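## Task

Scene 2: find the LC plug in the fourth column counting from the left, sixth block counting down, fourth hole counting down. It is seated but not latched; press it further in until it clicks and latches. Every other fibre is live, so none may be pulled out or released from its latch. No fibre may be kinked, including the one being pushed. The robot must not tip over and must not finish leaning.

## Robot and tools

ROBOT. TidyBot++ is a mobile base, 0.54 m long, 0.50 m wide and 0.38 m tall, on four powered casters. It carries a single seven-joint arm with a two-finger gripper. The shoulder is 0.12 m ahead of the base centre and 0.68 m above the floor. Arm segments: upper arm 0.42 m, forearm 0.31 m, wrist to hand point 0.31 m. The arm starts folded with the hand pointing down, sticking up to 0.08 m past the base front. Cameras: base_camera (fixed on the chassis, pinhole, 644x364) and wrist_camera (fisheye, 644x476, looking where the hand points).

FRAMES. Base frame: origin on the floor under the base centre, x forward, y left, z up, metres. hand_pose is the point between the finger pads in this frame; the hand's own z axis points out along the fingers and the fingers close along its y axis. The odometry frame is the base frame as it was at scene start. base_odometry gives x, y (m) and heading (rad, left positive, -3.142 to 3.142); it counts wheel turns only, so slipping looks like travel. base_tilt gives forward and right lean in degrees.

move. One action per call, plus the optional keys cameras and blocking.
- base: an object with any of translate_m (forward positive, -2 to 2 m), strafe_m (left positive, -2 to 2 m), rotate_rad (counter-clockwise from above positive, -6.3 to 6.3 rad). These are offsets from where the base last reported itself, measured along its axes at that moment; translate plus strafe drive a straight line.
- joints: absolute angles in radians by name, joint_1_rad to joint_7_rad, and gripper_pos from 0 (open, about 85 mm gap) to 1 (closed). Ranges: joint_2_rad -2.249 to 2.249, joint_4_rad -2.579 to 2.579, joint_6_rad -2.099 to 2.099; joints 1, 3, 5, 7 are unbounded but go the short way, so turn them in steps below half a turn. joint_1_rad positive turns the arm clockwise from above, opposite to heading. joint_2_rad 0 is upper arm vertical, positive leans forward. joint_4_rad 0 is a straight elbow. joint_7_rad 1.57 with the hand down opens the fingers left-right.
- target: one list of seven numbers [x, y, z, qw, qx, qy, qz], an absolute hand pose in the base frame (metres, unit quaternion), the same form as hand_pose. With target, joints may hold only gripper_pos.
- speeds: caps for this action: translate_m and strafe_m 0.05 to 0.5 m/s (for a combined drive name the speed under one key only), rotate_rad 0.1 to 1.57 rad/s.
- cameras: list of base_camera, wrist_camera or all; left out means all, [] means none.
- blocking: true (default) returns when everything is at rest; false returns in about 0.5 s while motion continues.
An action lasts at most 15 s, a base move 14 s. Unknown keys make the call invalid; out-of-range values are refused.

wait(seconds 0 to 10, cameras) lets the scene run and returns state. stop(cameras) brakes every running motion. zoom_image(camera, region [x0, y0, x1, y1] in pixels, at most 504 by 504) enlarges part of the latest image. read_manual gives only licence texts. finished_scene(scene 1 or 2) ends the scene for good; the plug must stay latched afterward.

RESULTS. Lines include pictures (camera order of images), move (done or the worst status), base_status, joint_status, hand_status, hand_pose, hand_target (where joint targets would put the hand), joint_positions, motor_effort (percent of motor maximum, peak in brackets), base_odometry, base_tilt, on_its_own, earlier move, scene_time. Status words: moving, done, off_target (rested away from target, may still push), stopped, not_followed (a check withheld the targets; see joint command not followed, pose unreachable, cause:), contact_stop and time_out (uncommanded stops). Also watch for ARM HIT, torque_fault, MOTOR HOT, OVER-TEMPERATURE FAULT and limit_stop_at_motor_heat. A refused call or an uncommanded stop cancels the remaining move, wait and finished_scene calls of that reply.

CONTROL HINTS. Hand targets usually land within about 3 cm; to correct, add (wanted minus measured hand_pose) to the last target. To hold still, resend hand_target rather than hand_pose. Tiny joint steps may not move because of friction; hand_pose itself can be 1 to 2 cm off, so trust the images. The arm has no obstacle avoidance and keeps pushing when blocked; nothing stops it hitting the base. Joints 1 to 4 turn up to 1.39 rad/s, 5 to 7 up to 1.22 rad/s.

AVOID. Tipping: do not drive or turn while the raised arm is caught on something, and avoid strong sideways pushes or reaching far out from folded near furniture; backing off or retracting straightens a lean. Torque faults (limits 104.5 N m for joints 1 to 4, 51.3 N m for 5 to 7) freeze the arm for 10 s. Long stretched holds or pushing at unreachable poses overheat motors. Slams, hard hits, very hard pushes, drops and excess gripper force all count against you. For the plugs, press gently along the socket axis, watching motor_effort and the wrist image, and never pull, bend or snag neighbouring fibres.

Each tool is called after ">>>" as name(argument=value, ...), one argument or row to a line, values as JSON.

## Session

>>> move(
  joints={"joint_1_rad": 0.0, "joint_2_rad": -0.8, "joint_3_rad": 3.1416, "joint_4_rad": -2.35, "joint_5_rad": 0.0, "joint_6_rad": 0.04, "joint_7_rad": 1.6, "gripper_pos": 0.93},
)

Scene clock: 2.07 s.
move: done
base_odometry: x=+0.000 y=+0.000 heading=+0.000
base_tilt: forward=-0.4 right=-0.6
base_status: not commanded
joint_positions: joint_1_rad=-0.014 joint_2_rad=-0.790 joint_3_rad=+3.126 joint_4_rad=-2.362 joint_5_rad=+0.035 joint_6_rad=+0.001 joint_7_rad=+1.574 gripper_pos=+0.930
joint_status: all done
motor_effort: joint_1_rad=+0(1) joint_2_rad=+5(6) joint_3_rad=+0(1) joint_4_rad=+22(23) joint_5_rad=-1(2) joint_6_rad=+8(9) joint_7_rad=+0(2)
hand_pose: x=+0.4453 y=+0.0128 z=+0.9775 quat_wxyz=(+0.009, +0.707, +0.026, +0.707) (m; base frame)
hand_target: x=+0.4422 y=+0.0013 z=+1.0004 quat_wxyz=(+0.011, +0.685, +0.010, +0.728) (m; base frame)
hand_status: not commanded
pictures: base_camera, wrist_camera

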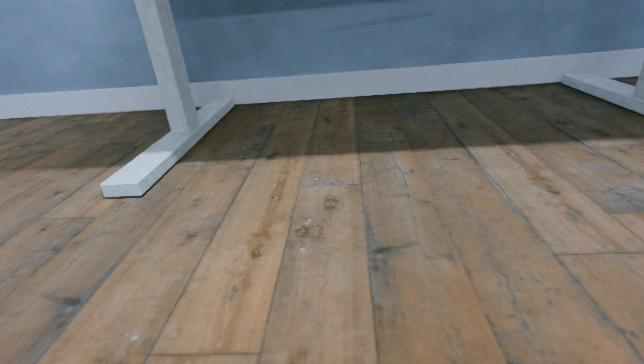

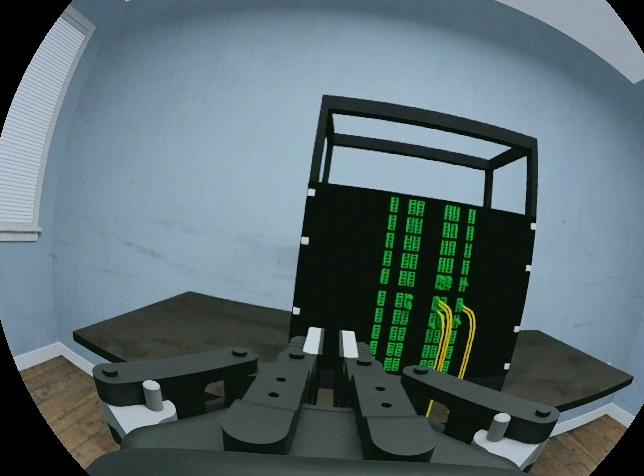

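>>> zoom_image(
  camera="wrist_camera",
  region=[350, 180, 500, 330],
)

>>> zoom_image(
  camera="wrist_camera",
  region=[410, 280, 490, 350],
)

Scaled by 3.360.

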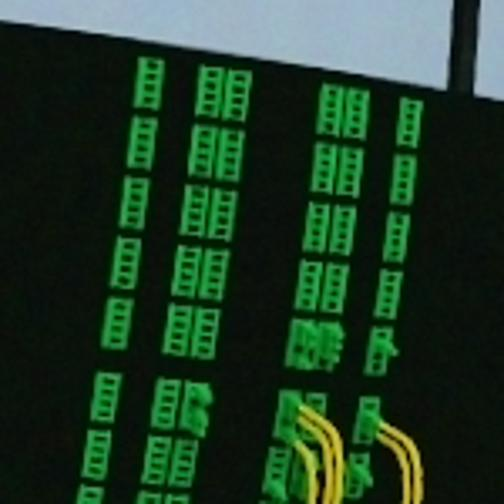

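Scaled by 6.300.

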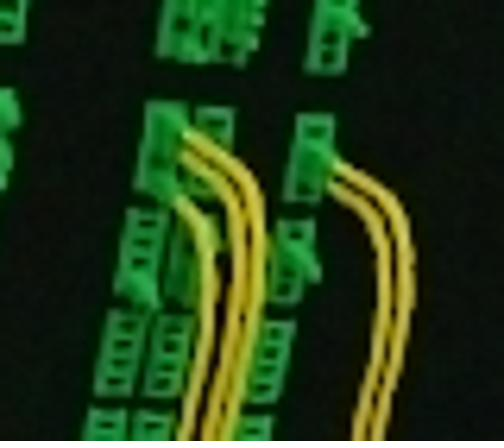

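>>> move(
  base={"translate_m": 0.10, "strafe_m": -0.19, "rotate_rad": 0.025},
  joints={"joint_1_rad": 0.015, "joint_2_rad": 0.0, "joint_3_rad": 3.147, "joint_4_rad": -2.211, "joint_5_rad": -0.06, "joint_6_rad": 0.675},
  cameras=["wrist_camera"],
)

>>> zoom_image(
  camera="wrist_camera",
  region=[290, 240, 410, 350],
)

Scene clock: 7.90 s.
move: done
base_odometry: x=+0.100 y=-0.190 heading=+0.025
base_tilt: forward=-0.4 right=-0.6
base_status: done
joint_positions: joint_1_rad=+0.002 joint_2_rad=-0.011 joint_3_rad=+3.138 joint_4_rad=-2.228 joint_5_rad=+0.010 joint_6_rad=+0.636 joint_7_rad=+1.574 gripper_pos=+0.930
joint_status: all done
motor_effort: joint_1_rad=+0(2) joint_2_rad=-17(19) joint_3_rad=-1(2) joint_4_rad=+19(24) joint_5_rad=+0(2) joint_6_rad=+8(10) joint_7_rad=+0(1)
hand_pose: x=+0.6765 y=+0.0046 z=+0.9103 quat_wxyz=(+0.001, +0.710, +0.007, +0.704) (m; base frame)
hand_target: x=+0.6818 y=-0.0218 z=+0.9253 quat_wxyz=(+0.014, +0.695, -0.027, +0.719) (m; base frame)
hand_status: not commanded
pictures: wrist_camera

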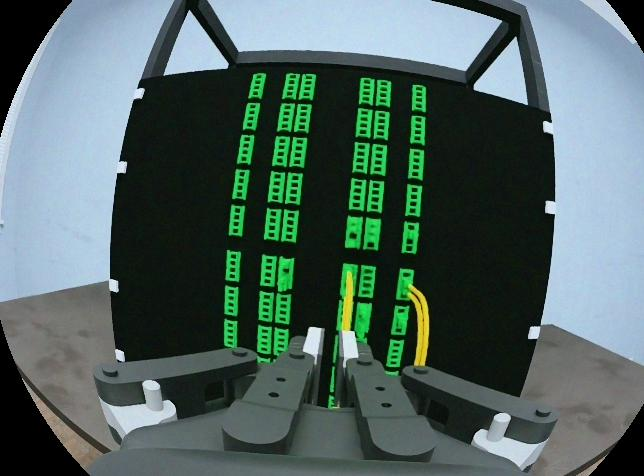

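Scaled by 4.200.

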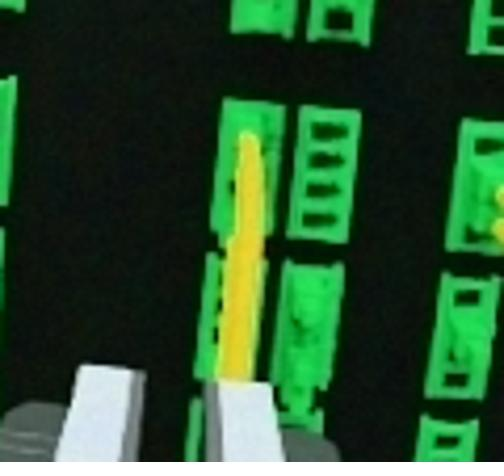

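>>> zoom_image(
  camera="wrist_camera",
  region=[330, 255, 390, 315],
)

Scaled by 8.400.

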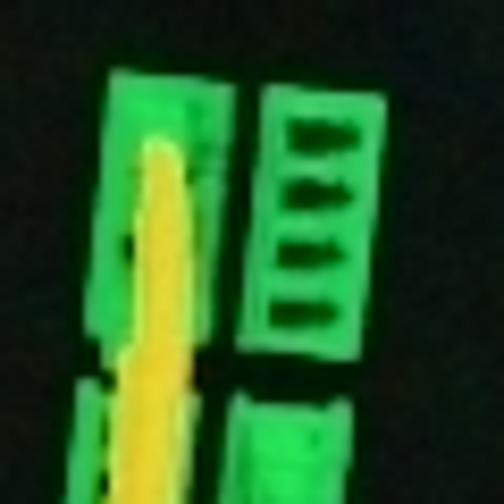

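>>> move(
  base={"translate_m": 0.045, "strafe_m": -0.0046},
  joints={"joint_1_rad": 0.025},
  speeds={"translate_m": 0.1},
  cameras=["wrist_camera"],
)

>>> zoom_image(
  camera="wrist_camera",
  region=[290, 260, 380, 350],
)

Scene clock: 13.60 s.
move: done
base_odometry: x=+0.145 y=-0.194 heading=+0.025
base_tilt: forward=-0.4 right=-0.6
base_status: done
joint_positions: joint_1_rad=+0.012 joint_2_rad=-0.007 joint_3_rad=+3.138 joint_4_rad=-2.225 joint_5_rad=+0.009 joint_6_rad=+0.639 joint_7_rad=+1.574 gripper_pos=+0.930
joint_status: all done
motor_effort: joint_1_rad=+0(1) joint_2_rad=-17(20) joint_3_rad=-1(1) joint_4_rad=+19(20) joint_5_rad=-1(1) joint_6_rad=+8(9) joint_7_rad=+0(0)
hand_pose: x=+0.6781 y=-0.0019 z=+0.9105 quat_wxyz=(+0.005, +0.710, +0.002, +0.704) (m; base frame)
hand_target: x=+0.6815 y=-0.0274 z=+0.9253 quat_wxyz=(+0.018, +0.694, -0.030, +0.719) (m; base frame)
hand_status: not commanded
pictures: wrist_camera

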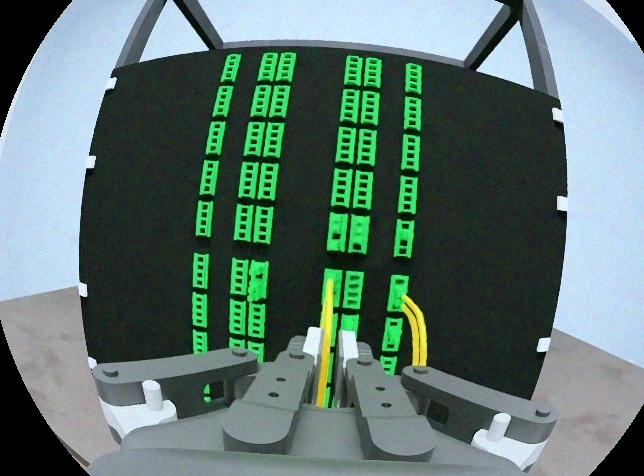

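Scaled by 5.600.

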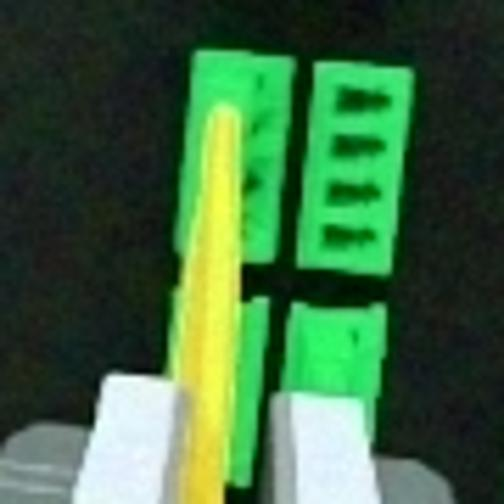

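>>> move(
  base={"translate_m": 0.02, "strafe_m": 0.003},
  speeds={"translate_m": 0.1},
  cameras=["wrist_camera"],
)

>>> zoom_image(
  camera="wrist_camera",
  region=[290, 265, 380, 355],
)

Scene clock: 15.43 s.
move: done
base_odometry: x=+0.165 y=-0.190 heading=+0.025
base_tilt: forward=-0.4 right=-0.7
base_status: done
joint_positions: joint_1_rad=+0.013 joint_2_rad=+0.002 joint_3_rad=+3.138 joint_4_rad=-2.225 joint_5_rad=+0.009 joint_6_rad=+0.639 joint_7_rad=+1.574 gripper_pos=+0.930
joint_status: not commanded
motor_effort: joint_1_rad=+0(1) joint_2_rad=-18(21) joint_3_rad=+0(1) joint_4_rad=+20(20) joint_5_rad=+0(1) joint_6_rad=+8(9) joint_7_rad=+0(1)
hand_pose: x=+0.6801 y=-0.0023 z=+0.9060 quat_wxyz=(+0.005, +0.713, +0.002, +0.701) (m; base frame)
hand_target: x=+0.6815 y=-0.0274 z=+0.9253 quat_wxyz=(+0.018, +0.694, -0.030, +0.719) (m; base frame)
hand_status: not commanded
pictures: wrist_camera

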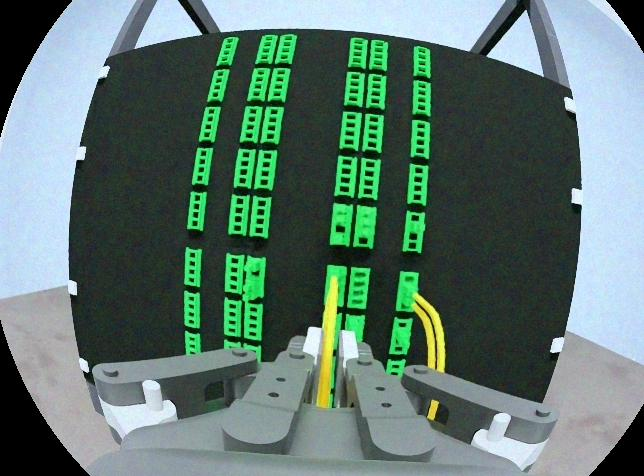

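Scaled by 5.600.

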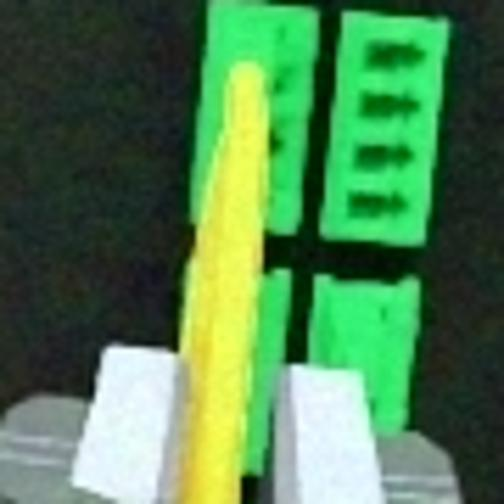

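>>> zoom_image(
  camera="wrist_camera",
  region=[315, 265, 355, 305],
)

>>> zoom_image(
  camera="wrist_camera",
  region=[300, 300, 360, 360],
)

Scaled by 12.600.

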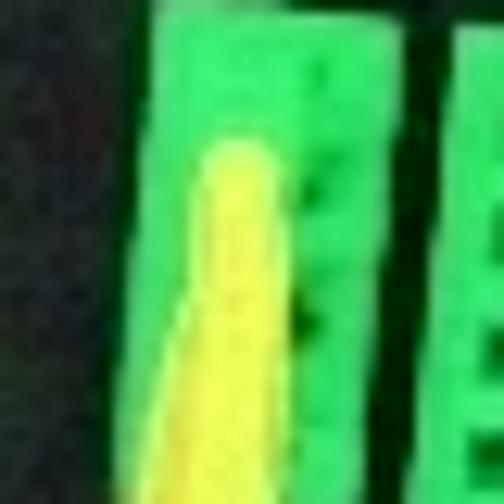

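Scaled by 8.400.

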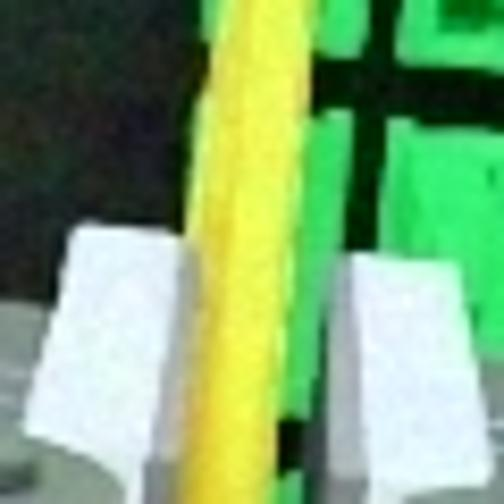

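>>> move(
  base={"translate_m": 0.025, "strafe_m": 0.001},
  joints={"joint_2_rad": -0.012},
  speeds={"translate_m": 0.08},
  cameras=["wrist_camera"],
)

>>> zoom_image(
  camera="wrist_camera",
  region=[295, 270, 375, 350],
)

Scene clock: 18.73 s.
move: done
base_odometry: x=+0.190 y=-0.189 heading=+0.025
base_tilt: forward=-0.4 right=-0.6
base_status: done
joint_positions: joint_1_rad=+0.013 joint_2_rad=-0.008 joint_3_rad=+3.138 joint_4_rad=-2.220 joint_5_rad=+0.008 joint_6_rad=+0.642 joint_7_rad=+1.574 gripper_pos=+0.930
joint_status: all done
motor_effort: joint_1_rad=+0(1) joint_2_rad=-18(20) joint_3_rad=-1(1) joint_4_rad=+19(21) joint_5_rad=+0(1) joint_6_rad=+8(9) joint_7_rad=+0(1)
hand_pose: x=+0.6789 y=-0.0023 z=+0.9146 quat_wxyz=(+0.005, +0.707, +0.002, +0.707) (m; base frame)
hand_target: x=+0.6785 y=-0.0274 z=+0.9321 quat_wxyz=(+0.018, +0.690, -0.030, +0.723) (m; base frame)
hand_status: not commanded
pictures: wrist_camera

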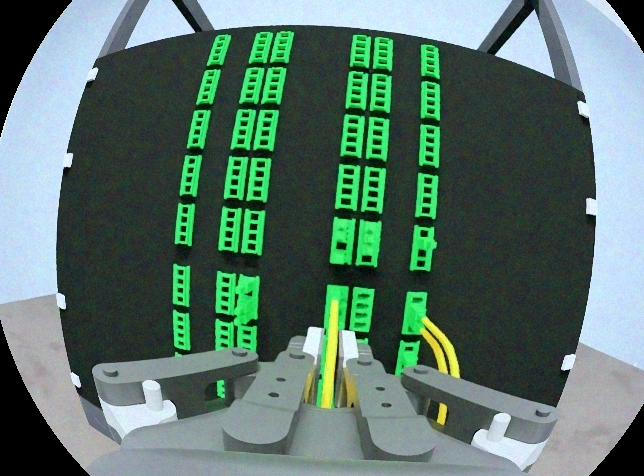

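Scaled by 6.300.

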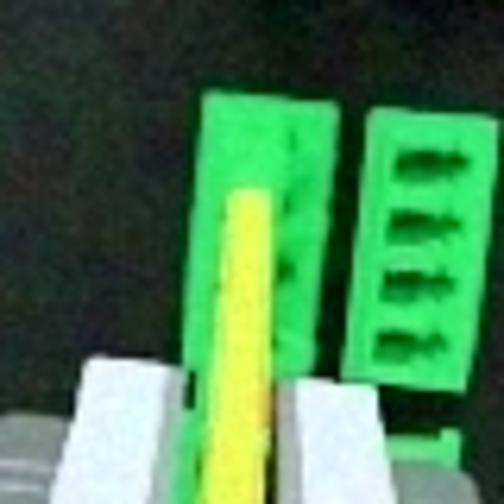

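>>> move(
  base={"translate_m": 0.015},
  joints={"joint_4_rad": -2.233},
  speeds={"translate_m": 0.08},
  cameras=["wrist_camera"],
)

>>> zoom_image(
  camera="wrist_camera",
  region=[300, 290, 370, 360],
)

Scene clock: 20.80 s.
move: done
base_odometry: x=+0.205 y=-0.188 heading=+0.025
base_tilt: forward=-0.4 right=-0.6
base_status: done
joint_positions: joint_1_rad=+0.013 joint_2_rad=-0.007 joint_3_rad=+3.138 joint_4_rad=-2.227 joint_5_rad=+0.008 joint_6_rad=+0.642 joint_7_rad=+1.574 gripper_pos=+0.930
joint_status: all done
motor_effort: joint_1_rad=+0(1) joint_2_rad=-18(21) joint_3_rad=-1(1) joint_4_rad=+19(21) joint_5_rad=+0(1) joint_6_rad=+8(9) joint_7_rad=+0(0)
hand_pose: x=+0.6778 y=-0.0023 z=+0.9103 quat_wxyz=(+0.005, +0.710, +0.002, +0.705) (m; base frame)
hand_target: x=+0.6747 y=-0.0272 z=+0.9197 quat_wxyz=(+0.018, +0.698, -0.030, +0.715) (m; base frame)
hand_status: not commanded
pictures: wrist_camera

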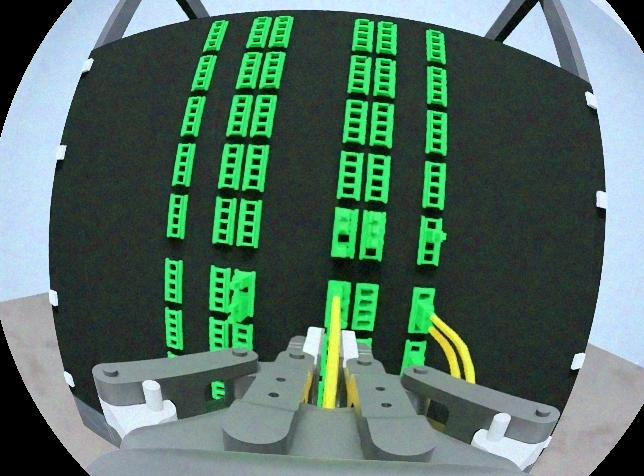

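Scaled by 7.200.

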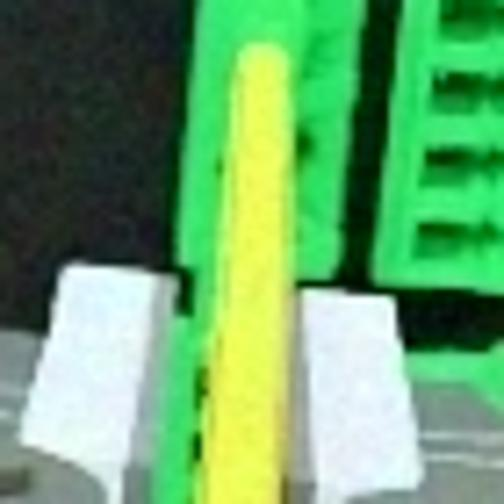

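>>> move(
  base={"translate_m": 0.008, "strafe_m": -0.0012},
  speeds={"translate_m": 0.05},
  cameras=["wrist_camera"],
)

>>> zoom_image(
  camera="wrist_camera",
  region=[300, 290, 370, 360],
)

Scene clock: 23.90 s.
move: done
base_odometry: x=+0.214 y=-0.189 heading=+0.025
base_tilt: forward=-0.4 right=-0.6
base_status: done
joint_positions: joint_1_rad=+0.013 joint_2_rad=-0.007 joint_3_rad=+3.138 joint_4_rad=-2.227 joint_5_rad=+0.008 joint_6_rad=+0.642 joint_7_rad=+1.574 gripper_pos=+0.930
joint_status: not commanded
motor_effort: joint_1_rad=+0(1) joint_2_rad=-18(21) joint_3_rad=+0(1) joint_4_rad=+19(20) joint_5_rad=-1(1) joint_6_rad=+8(9) joint_7_rad=+0(1)
hand_pose: x=+0.6777 y=-0.0024 z=+0.9106 quat_wxyz=(+0.005, +0.709, +0.002, +0.705) (m; base frame)
hand_target: x=+0.6747 y=-0.0272 z=+0.9197 quat_wxyz=(+0.018, +0.698, -0.030, +0.715) (m; base frame)
hand_status: not commanded
pictures: wrist_camera

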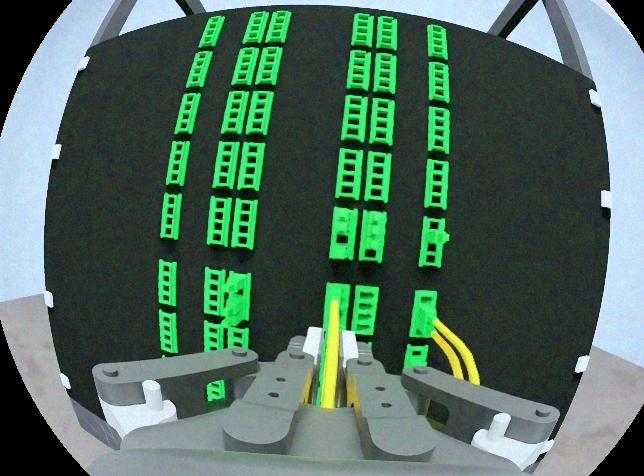

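Scaled by 7.200.

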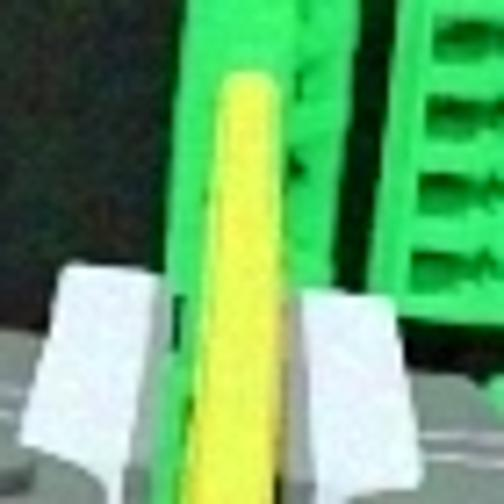

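>>> move(
  joints={"gripper_pos": 0.962},
  cameras=["wrist_camera"],
)

>>> zoom_image(
  camera="wrist_camera",
  region=[290, 280, 390, 380],
)

Scene clock: 25.87 s.
move: done
base_odometry: x=+0.214 y=-0.189 heading=+0.025
base_tilt: forward=-0.4 right=-0.6
base_status: not commanded
joint_positions: joint_1_rad=+0.013 joint_2_rad=-0.007 joint_3_rad=+3.138 joint_4_rad=-2.227 joint_5_rad=+0.008 joint_6_rad=+0.642 joint_7_rad=+1.574 gripper_pos=+0.962
joint_status: all done
motor_effort: joint_1_rad=+0(1) joint_2_rad=-18(18) joint_3_rad=+0(1) joint_4_rad=+19(19) joint_5_rad=+0(1) joint_6_rad=+8(9) joint_7_rad=+0(1)
hand_pose: x=+0.6777 y=-0.0024 z=+0.9106 quat_wxyz=(+0.005, +0.709, +0.002, +0.705) (m; base frame)
hand_target: x=+0.6747 y=-0.0272 z=+0.9197 quat_wxyz=(+0.018, +0.698, -0.030, +0.715) (m; base frame)
hand_status: not commanded
pictures: wrist_camera

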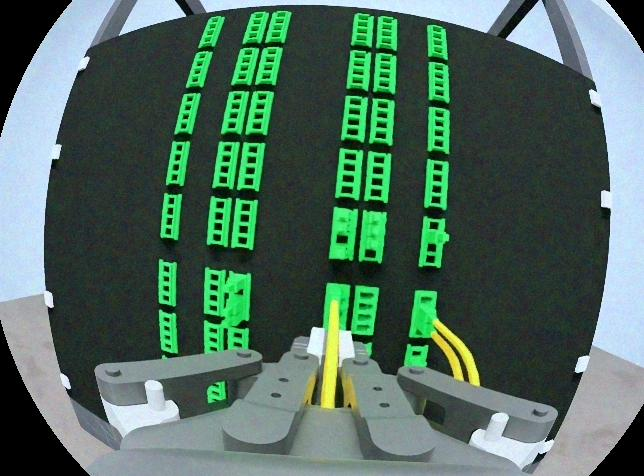

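Scaled by 5.040.

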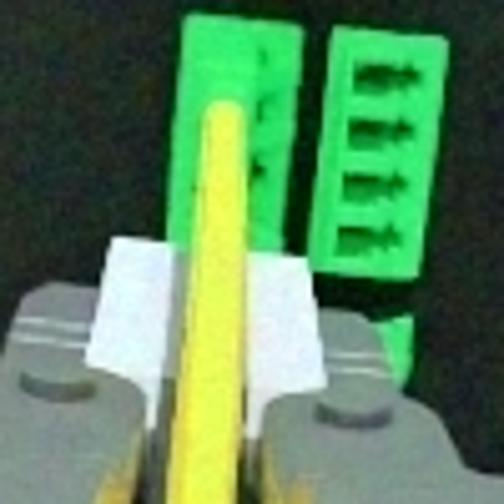

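>>> move(
  base={"translate_m": 0.006},
  speeds={"translate_m": 0.05},
  cameras=["wrist_camera"],
)

>>> zoom_image(
  camera="wrist_camera",
  region=[290, 280, 390, 380],
)

Scene clock: 26.97 s.
move: done
base_odometry: x=+0.220 y=-0.189 heading=+0.025
base_tilt: forward=-0.4 right=-0.6
base_status: done
joint_positions: joint_1_rad=+0.013 joint_2_rad=-0.008 joint_3_rad=+3.138 joint_4_rad=-2.227 joint_5_rad=+0.008 joint_6_rad=+0.643 joint_7_rad=+1.574 gripper_pos=+0.962
joint_status: not commanded
motor_effort: joint_1_rad=+0(1) joint_2_rad=-18(21) joint_3_rad=-1(1) joint_4_rad=+19(20) joint_5_rad=+0(1) joint_6_rad=+9(9) joint_7_rad=+0(0)
hand_pose: x=+0.6776 y=-0.0024 z=+0.9109 quat_wxyz=(+0.005, +0.709, +0.002, +0.705) (m; base frame)
hand_target: x=+0.6747 y=-0.0272 z=+0.9197 quat_wxyz=(+0.018, +0.698, -0.030, +0.715) (m; base frame)
hand_status: not commanded
pictures: wrist_camera

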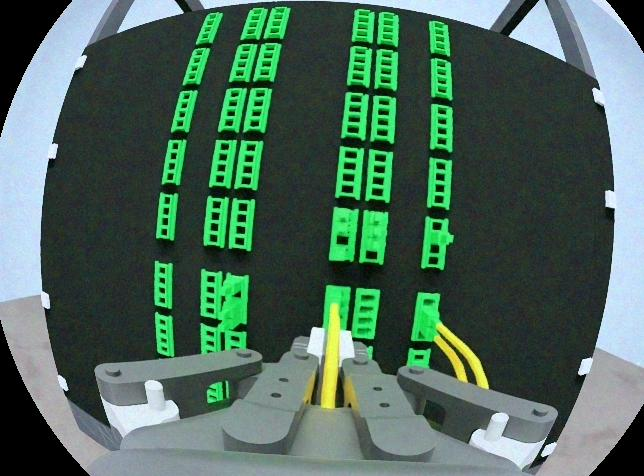

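Scaled by 5.040.

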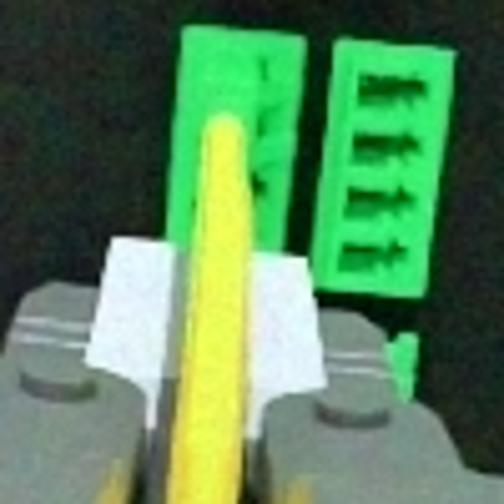

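>>> move(
  base={"translate_m": 0.005},
  speeds={"translate_m": 0.05},
  cameras=["wrist_camera"],
)

>>> zoom_image(
  camera="wrist_camera",
  region=[290, 280, 390, 380],
)

Scene clock: 27.97 s.
move: done
base_odometry: x=+0.225 y=-0.189 heading=+0.025
base_tilt: forward=-0.4 right=-0.6
base_status: done
joint_positions: joint_1_rad=+0.013 joint_2_rad=-0.008 joint_3_rad=+3.138 joint_4_rad=-2.227 joint_5_rad=+0.008 joint_6_rad=+0.643 joint_7_rad=+1.574 gripper_pos=+0.962
joint_status: not commanded
motor_effort: joint_1_rad=-1(1) joint_2_rad=-17(21) joint_3_rad=-1(1) joint_4_rad=+19(20) joint_5_rad=+0(1) joint_6_rad=+8(9) joint_7_rad=+0(1)
hand_pose: x=+0.6774 y=-0.0024 z=+0.9112 quat_wxyz=(+0.005, +0.709, +0.002, +0.705) (m; base frame)
hand_target: x=+0.6747 y=-0.0272 z=+0.9197 quat_wxyz=(+0.018, +0.698, -0.030, +0.715) (m; base frame)
hand_status: not commanded
pictures: wrist_camera

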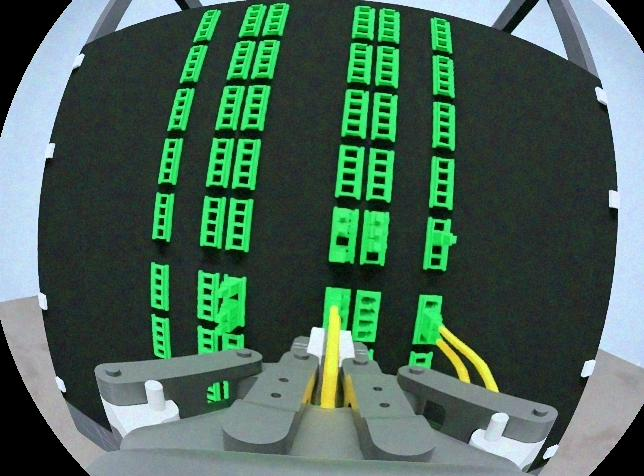

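Scaled by 5.040.

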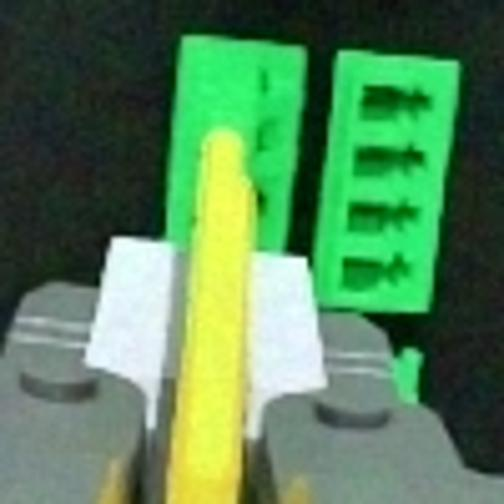

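>>> move(
  base={"translate_m": 0.004},
  speeds={"translate_m": 0.05},
  cameras=["wrist_camera"],
)

>>> zoom_image(
  camera="wrist_camera",
  region=[290, 280, 390, 380],
)

Scene clock: 28.83 s.
move: done
base_odometry: x=+0.229 y=-0.189 heading=+0.025
base_tilt: forward=-0.4 right=-0.6
base_status: done
joint_positions: joint_1_rad=+0.013 joint_2_rad=-0.008 joint_3_rad=+3.138 joint_4_rad=-2.227 joint_5_rad=+0.008 joint_6_rad=+0.643 joint_7_rad=+1.574 gripper_pos=+0.962
joint_status: not commanded
motor_effort: joint_1_rad=+0(1) joint_2_rad=-18(21) joint_3_rad=-1(1) joint_4_rad=+19(20) joint_5_rad=+1(1) joint_6_rad=+8(9) joint_7_rad=+0(0)
hand_pose: x=+0.6774 y=-0.0024 z=+0.9113 quat_wxyz=(+0.005, +0.709, +0.002, +0.705) (m; base frame)
hand_target: x=+0.6747 y=-0.0272 z=+0.9197 quat_wxyz=(+0.018, +0.698, -0.030, +0.715) (m; base frame)
hand_status: not commanded
pictures: wrist_camera

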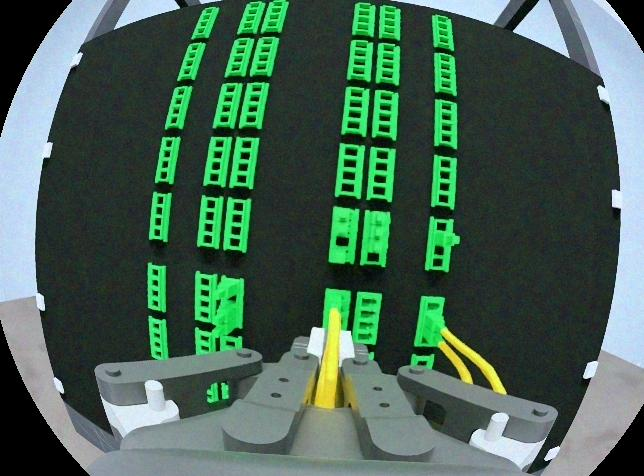

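Scaled by 5.040.

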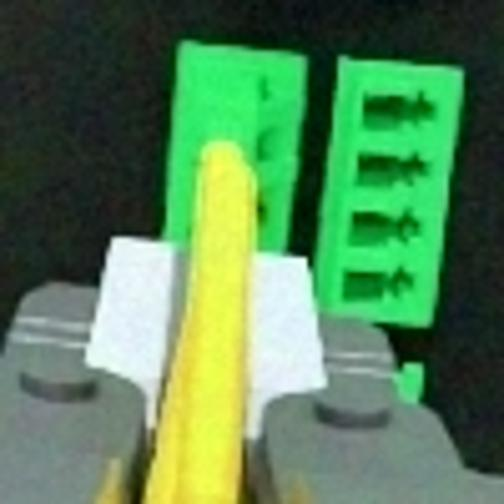

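>>> move(
  base={"translate_m": 0.003},
  speeds={"translate_m": 0.05},
  cameras=["wrist_camera"],
)

>>> zoom_image(
  camera="wrist_camera",
  region=[290, 280, 390, 380],
)

Scene clock: 30.33 s.
move: done
base_odometry: x=+0.232 y=-0.189 heading=+0.025
base_tilt: forward=-0.4 right=-0.6
base_status: done
joint_positions: joint_1_rad=+0.013 joint_2_rad=-0.009 joint_3_rad=+3.138 joint_4_rad=-2.227 joint_5_rad=+0.008 joint_6_rad=+0.643 joint_7_rad=+1.574 gripper_pos=+0.962
joint_status: not commanded
motor_effort: joint_1_rad=+1(1) joint_2_rad=-18(19) joint_3_rad=+0(1) joint_4_rad=+20(21) joint_5_rad=-1(1) joint_6_rad=+8(9) joint_7_rad=+0(0)
hand_pose: x=+0.6771 y=-0.0024 z=+0.9117 quat_wxyz=(+0.005, +0.709, +0.002, +0.706) (m; base frame)
hand_target: x=+0.6747 y=-0.0272 z=+0.9197 quat_wxyz=(+0.018, +0.698, -0.030, +0.715) (m; base frame)
hand_status: not commanded
pictures: wrist_camera

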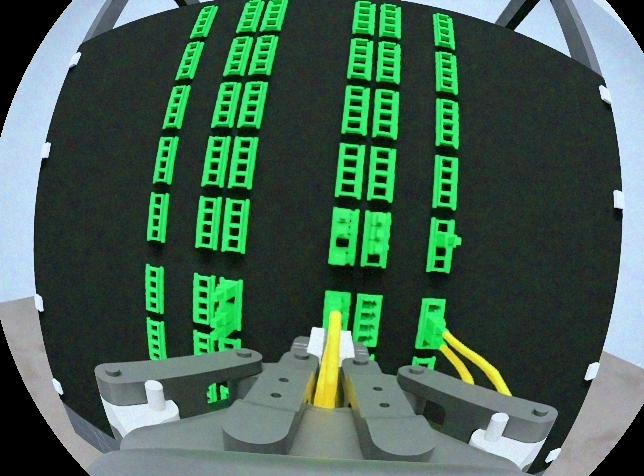

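Scaled by 5.040.

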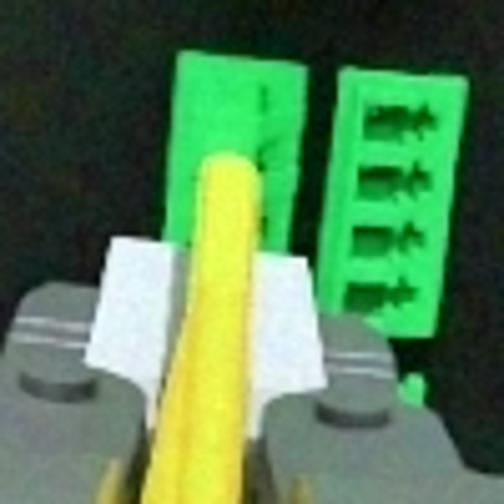

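>>> move(
  base={"translate_m": -0.004},
  joints={"joint_2_rad": 0.006},
  speeds={"translate_m": 0.05},
  cameras=["wrist_camera"],
)

>>> zoom_image(
  camera="wrist_camera",
  region=[290, 280, 390, 380],
)

Scene clock: 32.37 s.
move: done
base_odometry: x=+0.228 y=-0.189 heading=+0.025
base_tilt: forward=-0.5 right=-0.6
base_status: done
joint_positions: joint_1_rad=+0.013 joint_2_rad=-0.006 joint_3_rad=+3.138 joint_4_rad=-2.227 joint_5_rad=+0.008 joint_6_rad=+0.643 joint_7_rad=+1.574 gripper_pos=+0.962
joint_status: all done
motor_effort: joint_1_rad=+1(1) joint_2_rad=-18(20) joint_3_rad=+0(1) joint_4_rad=+19(19) joint_5_rad=-1(1) joint_6_rad=+8(9) joint_7_rad=+0(1)
hand_pose: x=+0.6780 y=-0.0024 z=+0.9098 quat_wxyz=(+0.005, +0.710, +0.002, +0.704) (m; base frame)
hand_target: x=+0.6789 y=-0.0273 z=+0.9096 quat_wxyz=(+0.018, +0.704, -0.030, +0.709) (m; base frame)
hand_status: not commanded
pictures: wrist_camera

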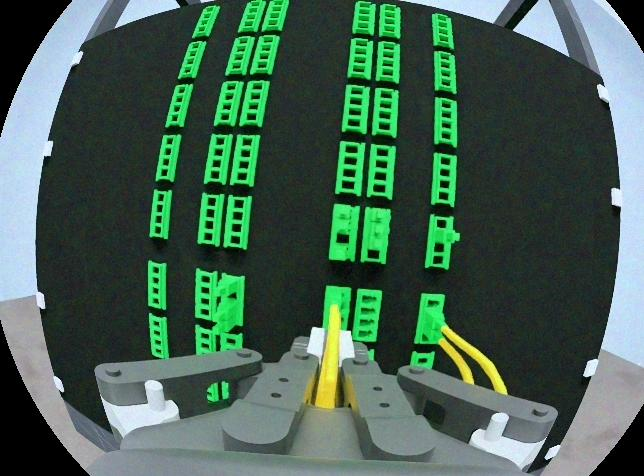

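Scaled by 5.040.

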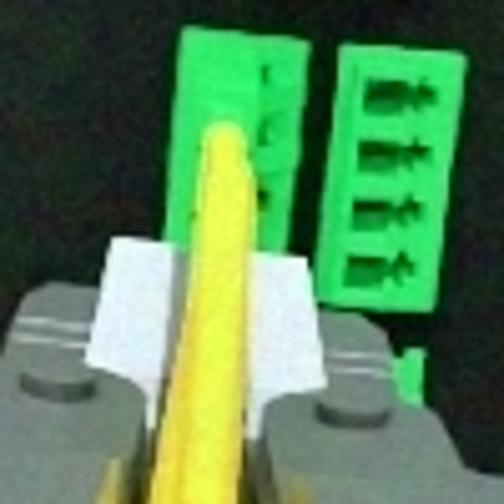

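>>> move(
  base={"translate_m": 0.005},
  speeds={"translate_m": 0.05},
  cameras=["wrist_camera"],
)

>>> zoom_image(
  camera="wrist_camera",
  region=[290, 280, 390, 380],
)

Scene clock: 33.27 s.
move: done
base_odometry: x=+0.233 y=-0.189 heading=+0.025
base_tilt: forward=-0.3 right=-0.6
base_status: done
joint_positions: joint_1_rad=+0.013 joint_2_rad=-0.006 joint_3_rad=+3.138 joint_4_rad=-2.229 joint_5_rad=+0.008 joint_6_rad=+0.645 joint_7_rad=+1.574 gripper_pos=+0.962
joint_status: not commanded
motor_effort: joint_1_rad=+0(1) joint_2_rad=-16(18) joint_3_rad=+0(1) joint_4_rad=+20(22) joint_5_rad=+0(1) joint_6_rad=+8(8) joint_7_rad=-1(1)
hand_pose: x=+0.6774 y=-0.0026 z=+0.9097 quat_wxyz=(+0.005, +0.709, +0.002, +0.705) (m; base frame)
hand_target: x=+0.6789 y=-0.0273 z=+0.9096 quat_wxyz=(+0.018, +0.704, -0.030, +0.709) (m; base frame)
hand_status: not commanded
pictures: wrist_camera

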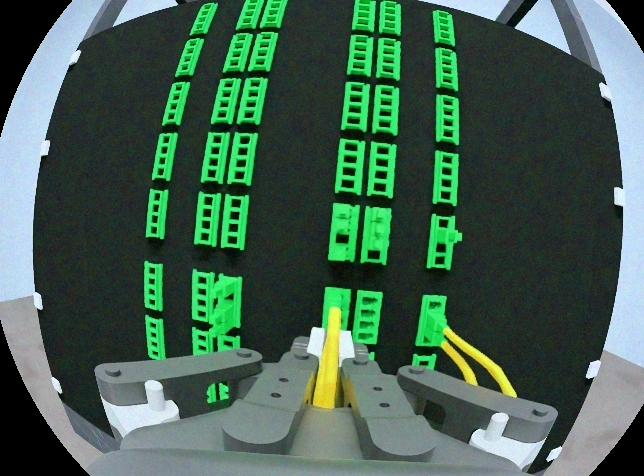

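Scaled by 5.040.

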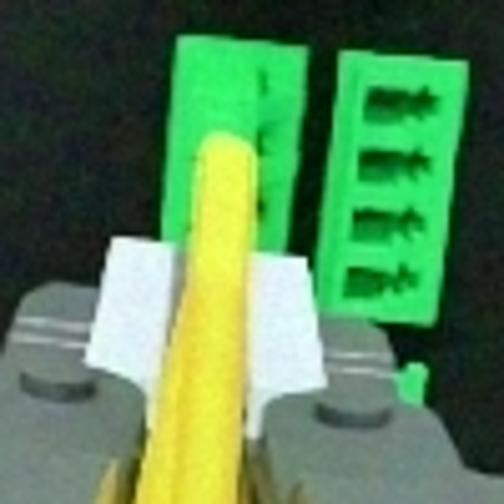

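>>> move(
  base={"translate_m": 0.004},
  speeds={"translate_m": 0.05},
  cameras=["wrist_camera"],
)

>>> zoom_image(
  camera="wrist_camera",
  region=[290, 280, 390, 380],
)

Scene clock: 34.13 s.
move: done
base_odometry: x=+0.237 y=-0.189 heading=+0.025
base_tilt: forward=-0.4 right=-0.6
base_status: done
joint_positions: joint_1_rad=+0.014 joint_2_rad=-0.013 joint_3_rad=+3.138 joint_4_rad=-2.238 joint_5_rad=+0.008 joint_6_rad=+0.647 joint_7_rad=+1.574 gripper_pos=+0.962
joint_status: not commanded
motor_effort: joint_1_rad=+0(1) joint_2_rad=-13(16) joint_3_rad=+0(1) joint_4_rad=+20(26) joint_5_rad=+0(1) joint_6_rad=+7(9) joint_7_rad=+0(1)
hand_pose: x=+0.6742 y=-0.0027 z=+0.9092 quat_wxyz=(+0.005, +0.710, +0.002, +0.705) (m; base frame)
hand_target: x=+0.6789 y=-0.0273 z=+0.9096 quat_wxyz=(+0.018, +0.704, -0.030, +0.709) (m; base frame)
hand_status: not commanded
pictures: wrist_camera

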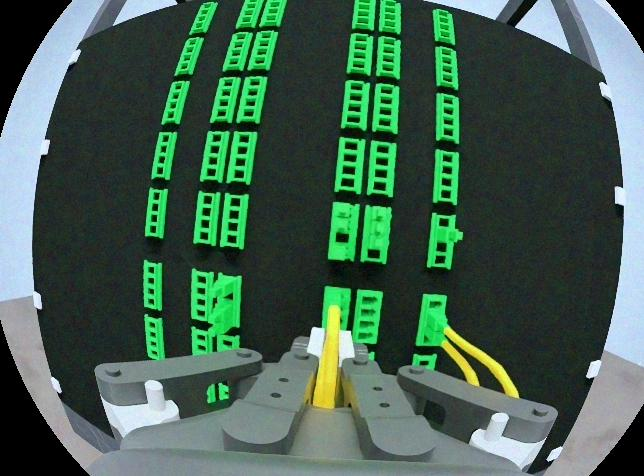

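Scaled by 5.040.

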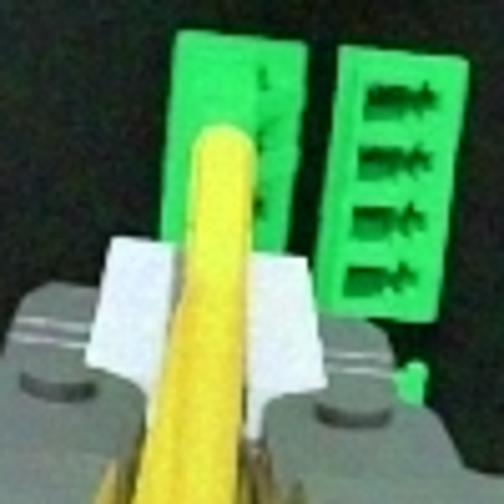

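>>> move(
  base={"translate_m": 0.005},
  speeds={"translate_m": 0.05},
  cameras=["wrist_camera"],
)

>>> zoom_image(
  camera="wrist_camera",
  region=[290, 280, 390, 380],
)

Scene clock: 35.40 s.
move: done
base_odometry: x=+0.242 y=-0.189 heading=+0.025
base_tilt: forward=-0.4 right=-0.6
base_status: done
joint_positions: joint_1_rad=+0.014 joint_2_rad=-0.024 joint_3_rad=+3.138 joint_4_rad=-2.249 joint_5_rad=+0.008 joint_6_rad=+0.647 joint_7_rad=+1.574 gripper_pos=+0.962
joint_status: not commanded
motor_effort: joint_1_rad=+1(1) joint_2_rad=-12(15) joint_3_rad=+1(1) joint_4_rad=+21(27) joint_5_rad=+0(2) joint_6_rad=+7(9) joint_7_rad=+0(0)
hand_pose: x=+0.6697 y=-0.0026 z=+0.9091 quat_wxyz=(+0.005, +0.709, +0.002, +0.705) (m; base frame)
hand_target: x=+0.6789 y=-0.0273 z=+0.9096 quat_wxyz=(+0.018, +0.704, -0.030, +0.709) (m; base frame)
hand_status: not commanded
pictures: wrist_camera

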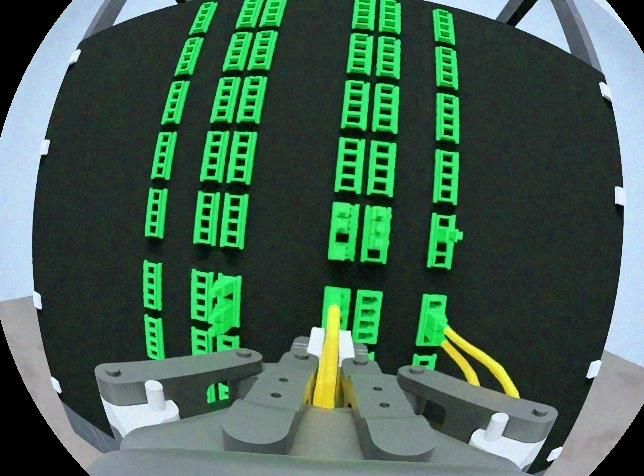

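Scaled by 5.040.

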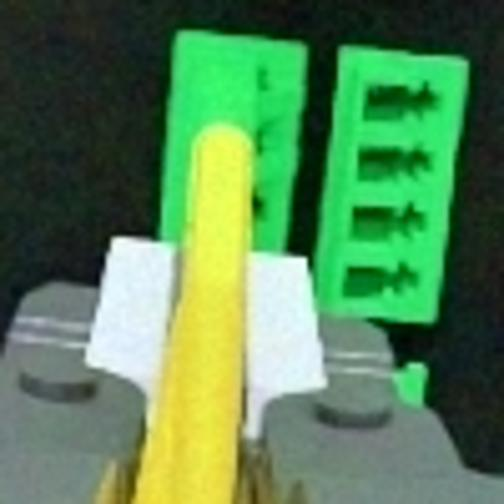

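>>> move(
  base={"translate_m": 0.005},
  speeds={"translate_m": 0.05},
  cameras=["wrist_camera"],
)

>>> move(
  base={"translate_m": 0.004},
  speeds={"translate_m": 0.05},
  cameras=["wrist_camera"],
)

>>> zoom_image(
  camera="wrist_camera",
  region=[290, 280, 390, 380],
)

Scene clock: 37.00 s.
move: done
base_odometry: x=+0.246 y=-0.189 heading=+0.025
base_tilt: forward=-0.4 right=-0.6
base_status: done
joint_positions: joint_1_rad=+0.014 joint_2_rad=-0.034 joint_3_rad=+3.138 joint_4_rad=-2.259 joint_5_rad=+0.008 joint_6_rad=+0.648 joint_7_rad=+1.574 gripper_pos=+0.962
joint_status: not commanded
motor_effort: joint_1_rad=+2(2) joint_2_rad=-10(15) joint_3_rad=+1(2) joint_4_rad=+24(29) joint_5_rad=-2(2) joint_6_rad=+8(9) joint_7_rad=+0(1)
hand_pose: x=+0.6654 y=-0.0026 z=+0.9090 quat_wxyz=(+0.005, +0.709, +0.002, +0.705) (m; base frame)
hand_target: x=+0.6789 y=-0.0273 z=+0.9096 quat_wxyz=(+0.018, +0.704, -0.030, +0.709) (m; base frame)
hand_status: not commanded
pictures: wrist_camera

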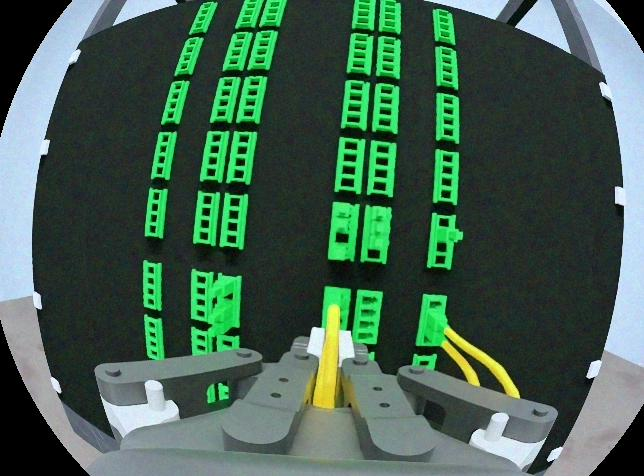

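Scene clock: 38.27 s.
move: done
base_odometry: x=+0.250 y=-0.189 heading=+0.025
base_tilt: forward=-0.5 right=-0.6
base_status: done
joint_positions: joint_1_rad=+0.014 joint_2_rad=-0.042 joint_3_rad=+3.138 joint_4_rad=-2.267 joint_5_rad=+0.008 joint_6_rad=+0.648 joint_7_rad=+1.574 gripper_pos=+0.962
joint_status: not commanded
motor_effort: joint_1_rad=+2(2) joint_2_rad=-7(14) joint_3_rad=+2(3) joint_4_rad=+26(30) joint_5_rad=-1(2) joint_6_rad=+8(8) joint_7_rad=+0(0)
hand_pose: x=+0.6621 y=-0.0025 z=+0.9090 quat_wxyz=(+0.005, +0.709, +0.002, +0.705) (m; base frame)
hand_target: x=+0.6789 y=-0.0273 z=+0.9096 quat_wxyz=(+0.018, +0.704, -0.030, +0.709) (m; base frame)
hand_status: not commanded
pictures: wrist_camera

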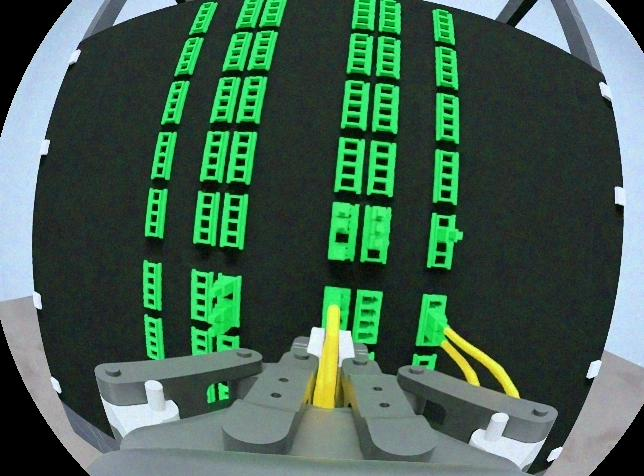

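Scaled by 5.040.

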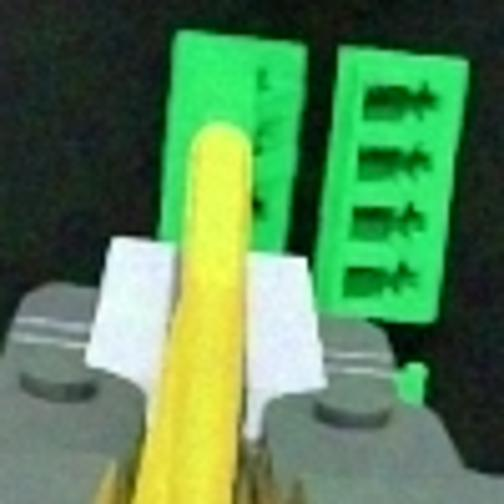

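>>> move(
  base={"translate_m": -0.095},
  speeds={"translate_m": 0.12},
  cameras=["wrist_camera"],
)

>>> zoom_image(
  camera="wrist_camera",
  region=[270, 220, 390, 340],
)

>>> move(
  target=[0.661, 0.128, 0.89, 0.2988, 0.6408, -0.2988, 0.6408],
  cameras=["wrist_camera"],
)

Scene clock: 40.33 s.
move: done
base_odometry: x=+0.155 y=-0.192 heading=+0.025
base_tilt: forward=-0.4 right=-0.7
base_status: done
joint_positions: joint_1_rad=+0.014 joint_2_rad=+0.003 joint_3_rad=+3.138 joint_4_rad=-2.233 joint_5_rad=+0.007 joint_6_rad=+0.649 joint_7_rad=+1.574 gripper_pos=+0.962
joint_status: not commanded
motor_effort: joint_1_rad=+0(2) joint_2_rad=-18(20) joint_3_rad=+0(2) joint_4_rad=+18(25) joint_5_rad=+1(2) joint_6_rad=+8(9) joint_7_rad=+0(1)
hand_pose: x=+0.6789 y=-0.0033 z=+0.9036 quat_wxyz=(+0.005, +0.713, +0.001, +0.701) (m; base frame)
hand_target: x=+0.6789 y=-0.0273 z=+0.9096 quat_wxyz=(+0.018, +0.704, -0.030, +0.709) (m; base frame)
hand_status: not commanded
pictures: wrist_camera

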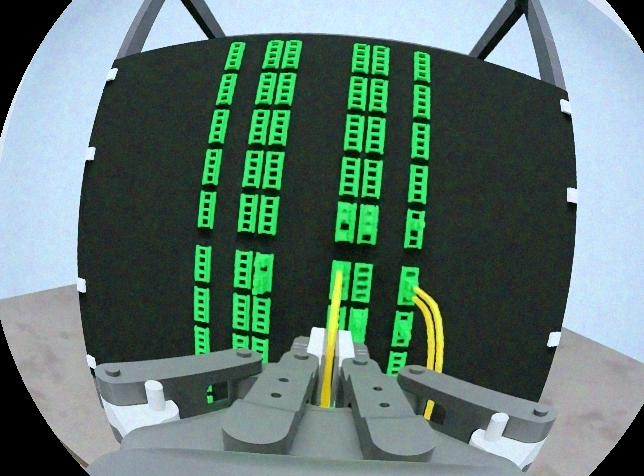

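Scaled by 4.200.

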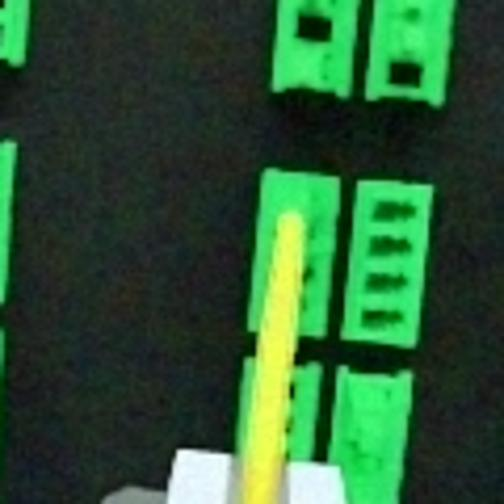

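Scene clock: 42.93 s.
move: off_target
base_odometry: x=+0.155 y=-0.192 heading=+0.025
base_tilt: forward=-0.4 right=-0.6
base_status: not commanded
joint_positions: joint_1_rad=-0.828 joint_2_rad=+0.550 joint_3_rad=+3.154 joint_4_rad=-1.519 joint_5_rad=-1.558 joint_6_rad=+1.625 joint_7_rad=+2.607 gripper_pos=+0.962
joint_status: not commanded
motor_effort: joint_1_rad=+0(1) joint_2_rad=-33(34) joint_3_rad=+2(3) joint_4_rad=+14(20) joint_5_rad=+7(8) joint_6_rad=+4(9) joint_7_rad=+0(1)
hand_pose: x=+0.6745 y=+0.1416 z=+0.9041 quat_wxyz=(+0.267, +0.632, -0.280, +0.671) (m; base frame)
hand_target: x=+0.6610 y=+0.1280 z=+0.8900 quat_wxyz=(+0.299, +0.641, -0.299, +0.641) (m; base frame)
hand_status: off_target (0.024 m and 5.6 deg from the pose sent, 0.133 m and 49.6 deg at the start)
pictures: wrist_camera

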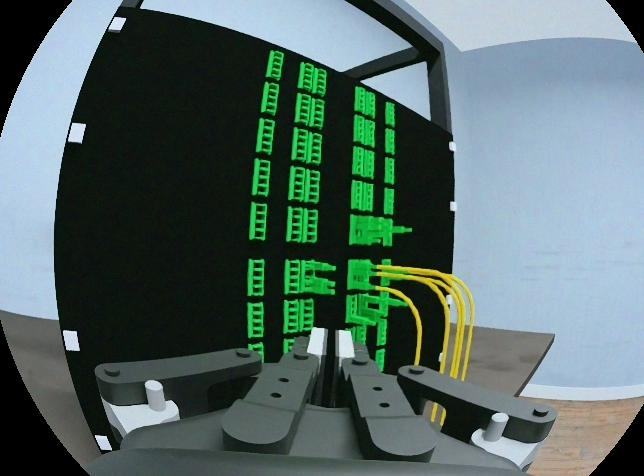

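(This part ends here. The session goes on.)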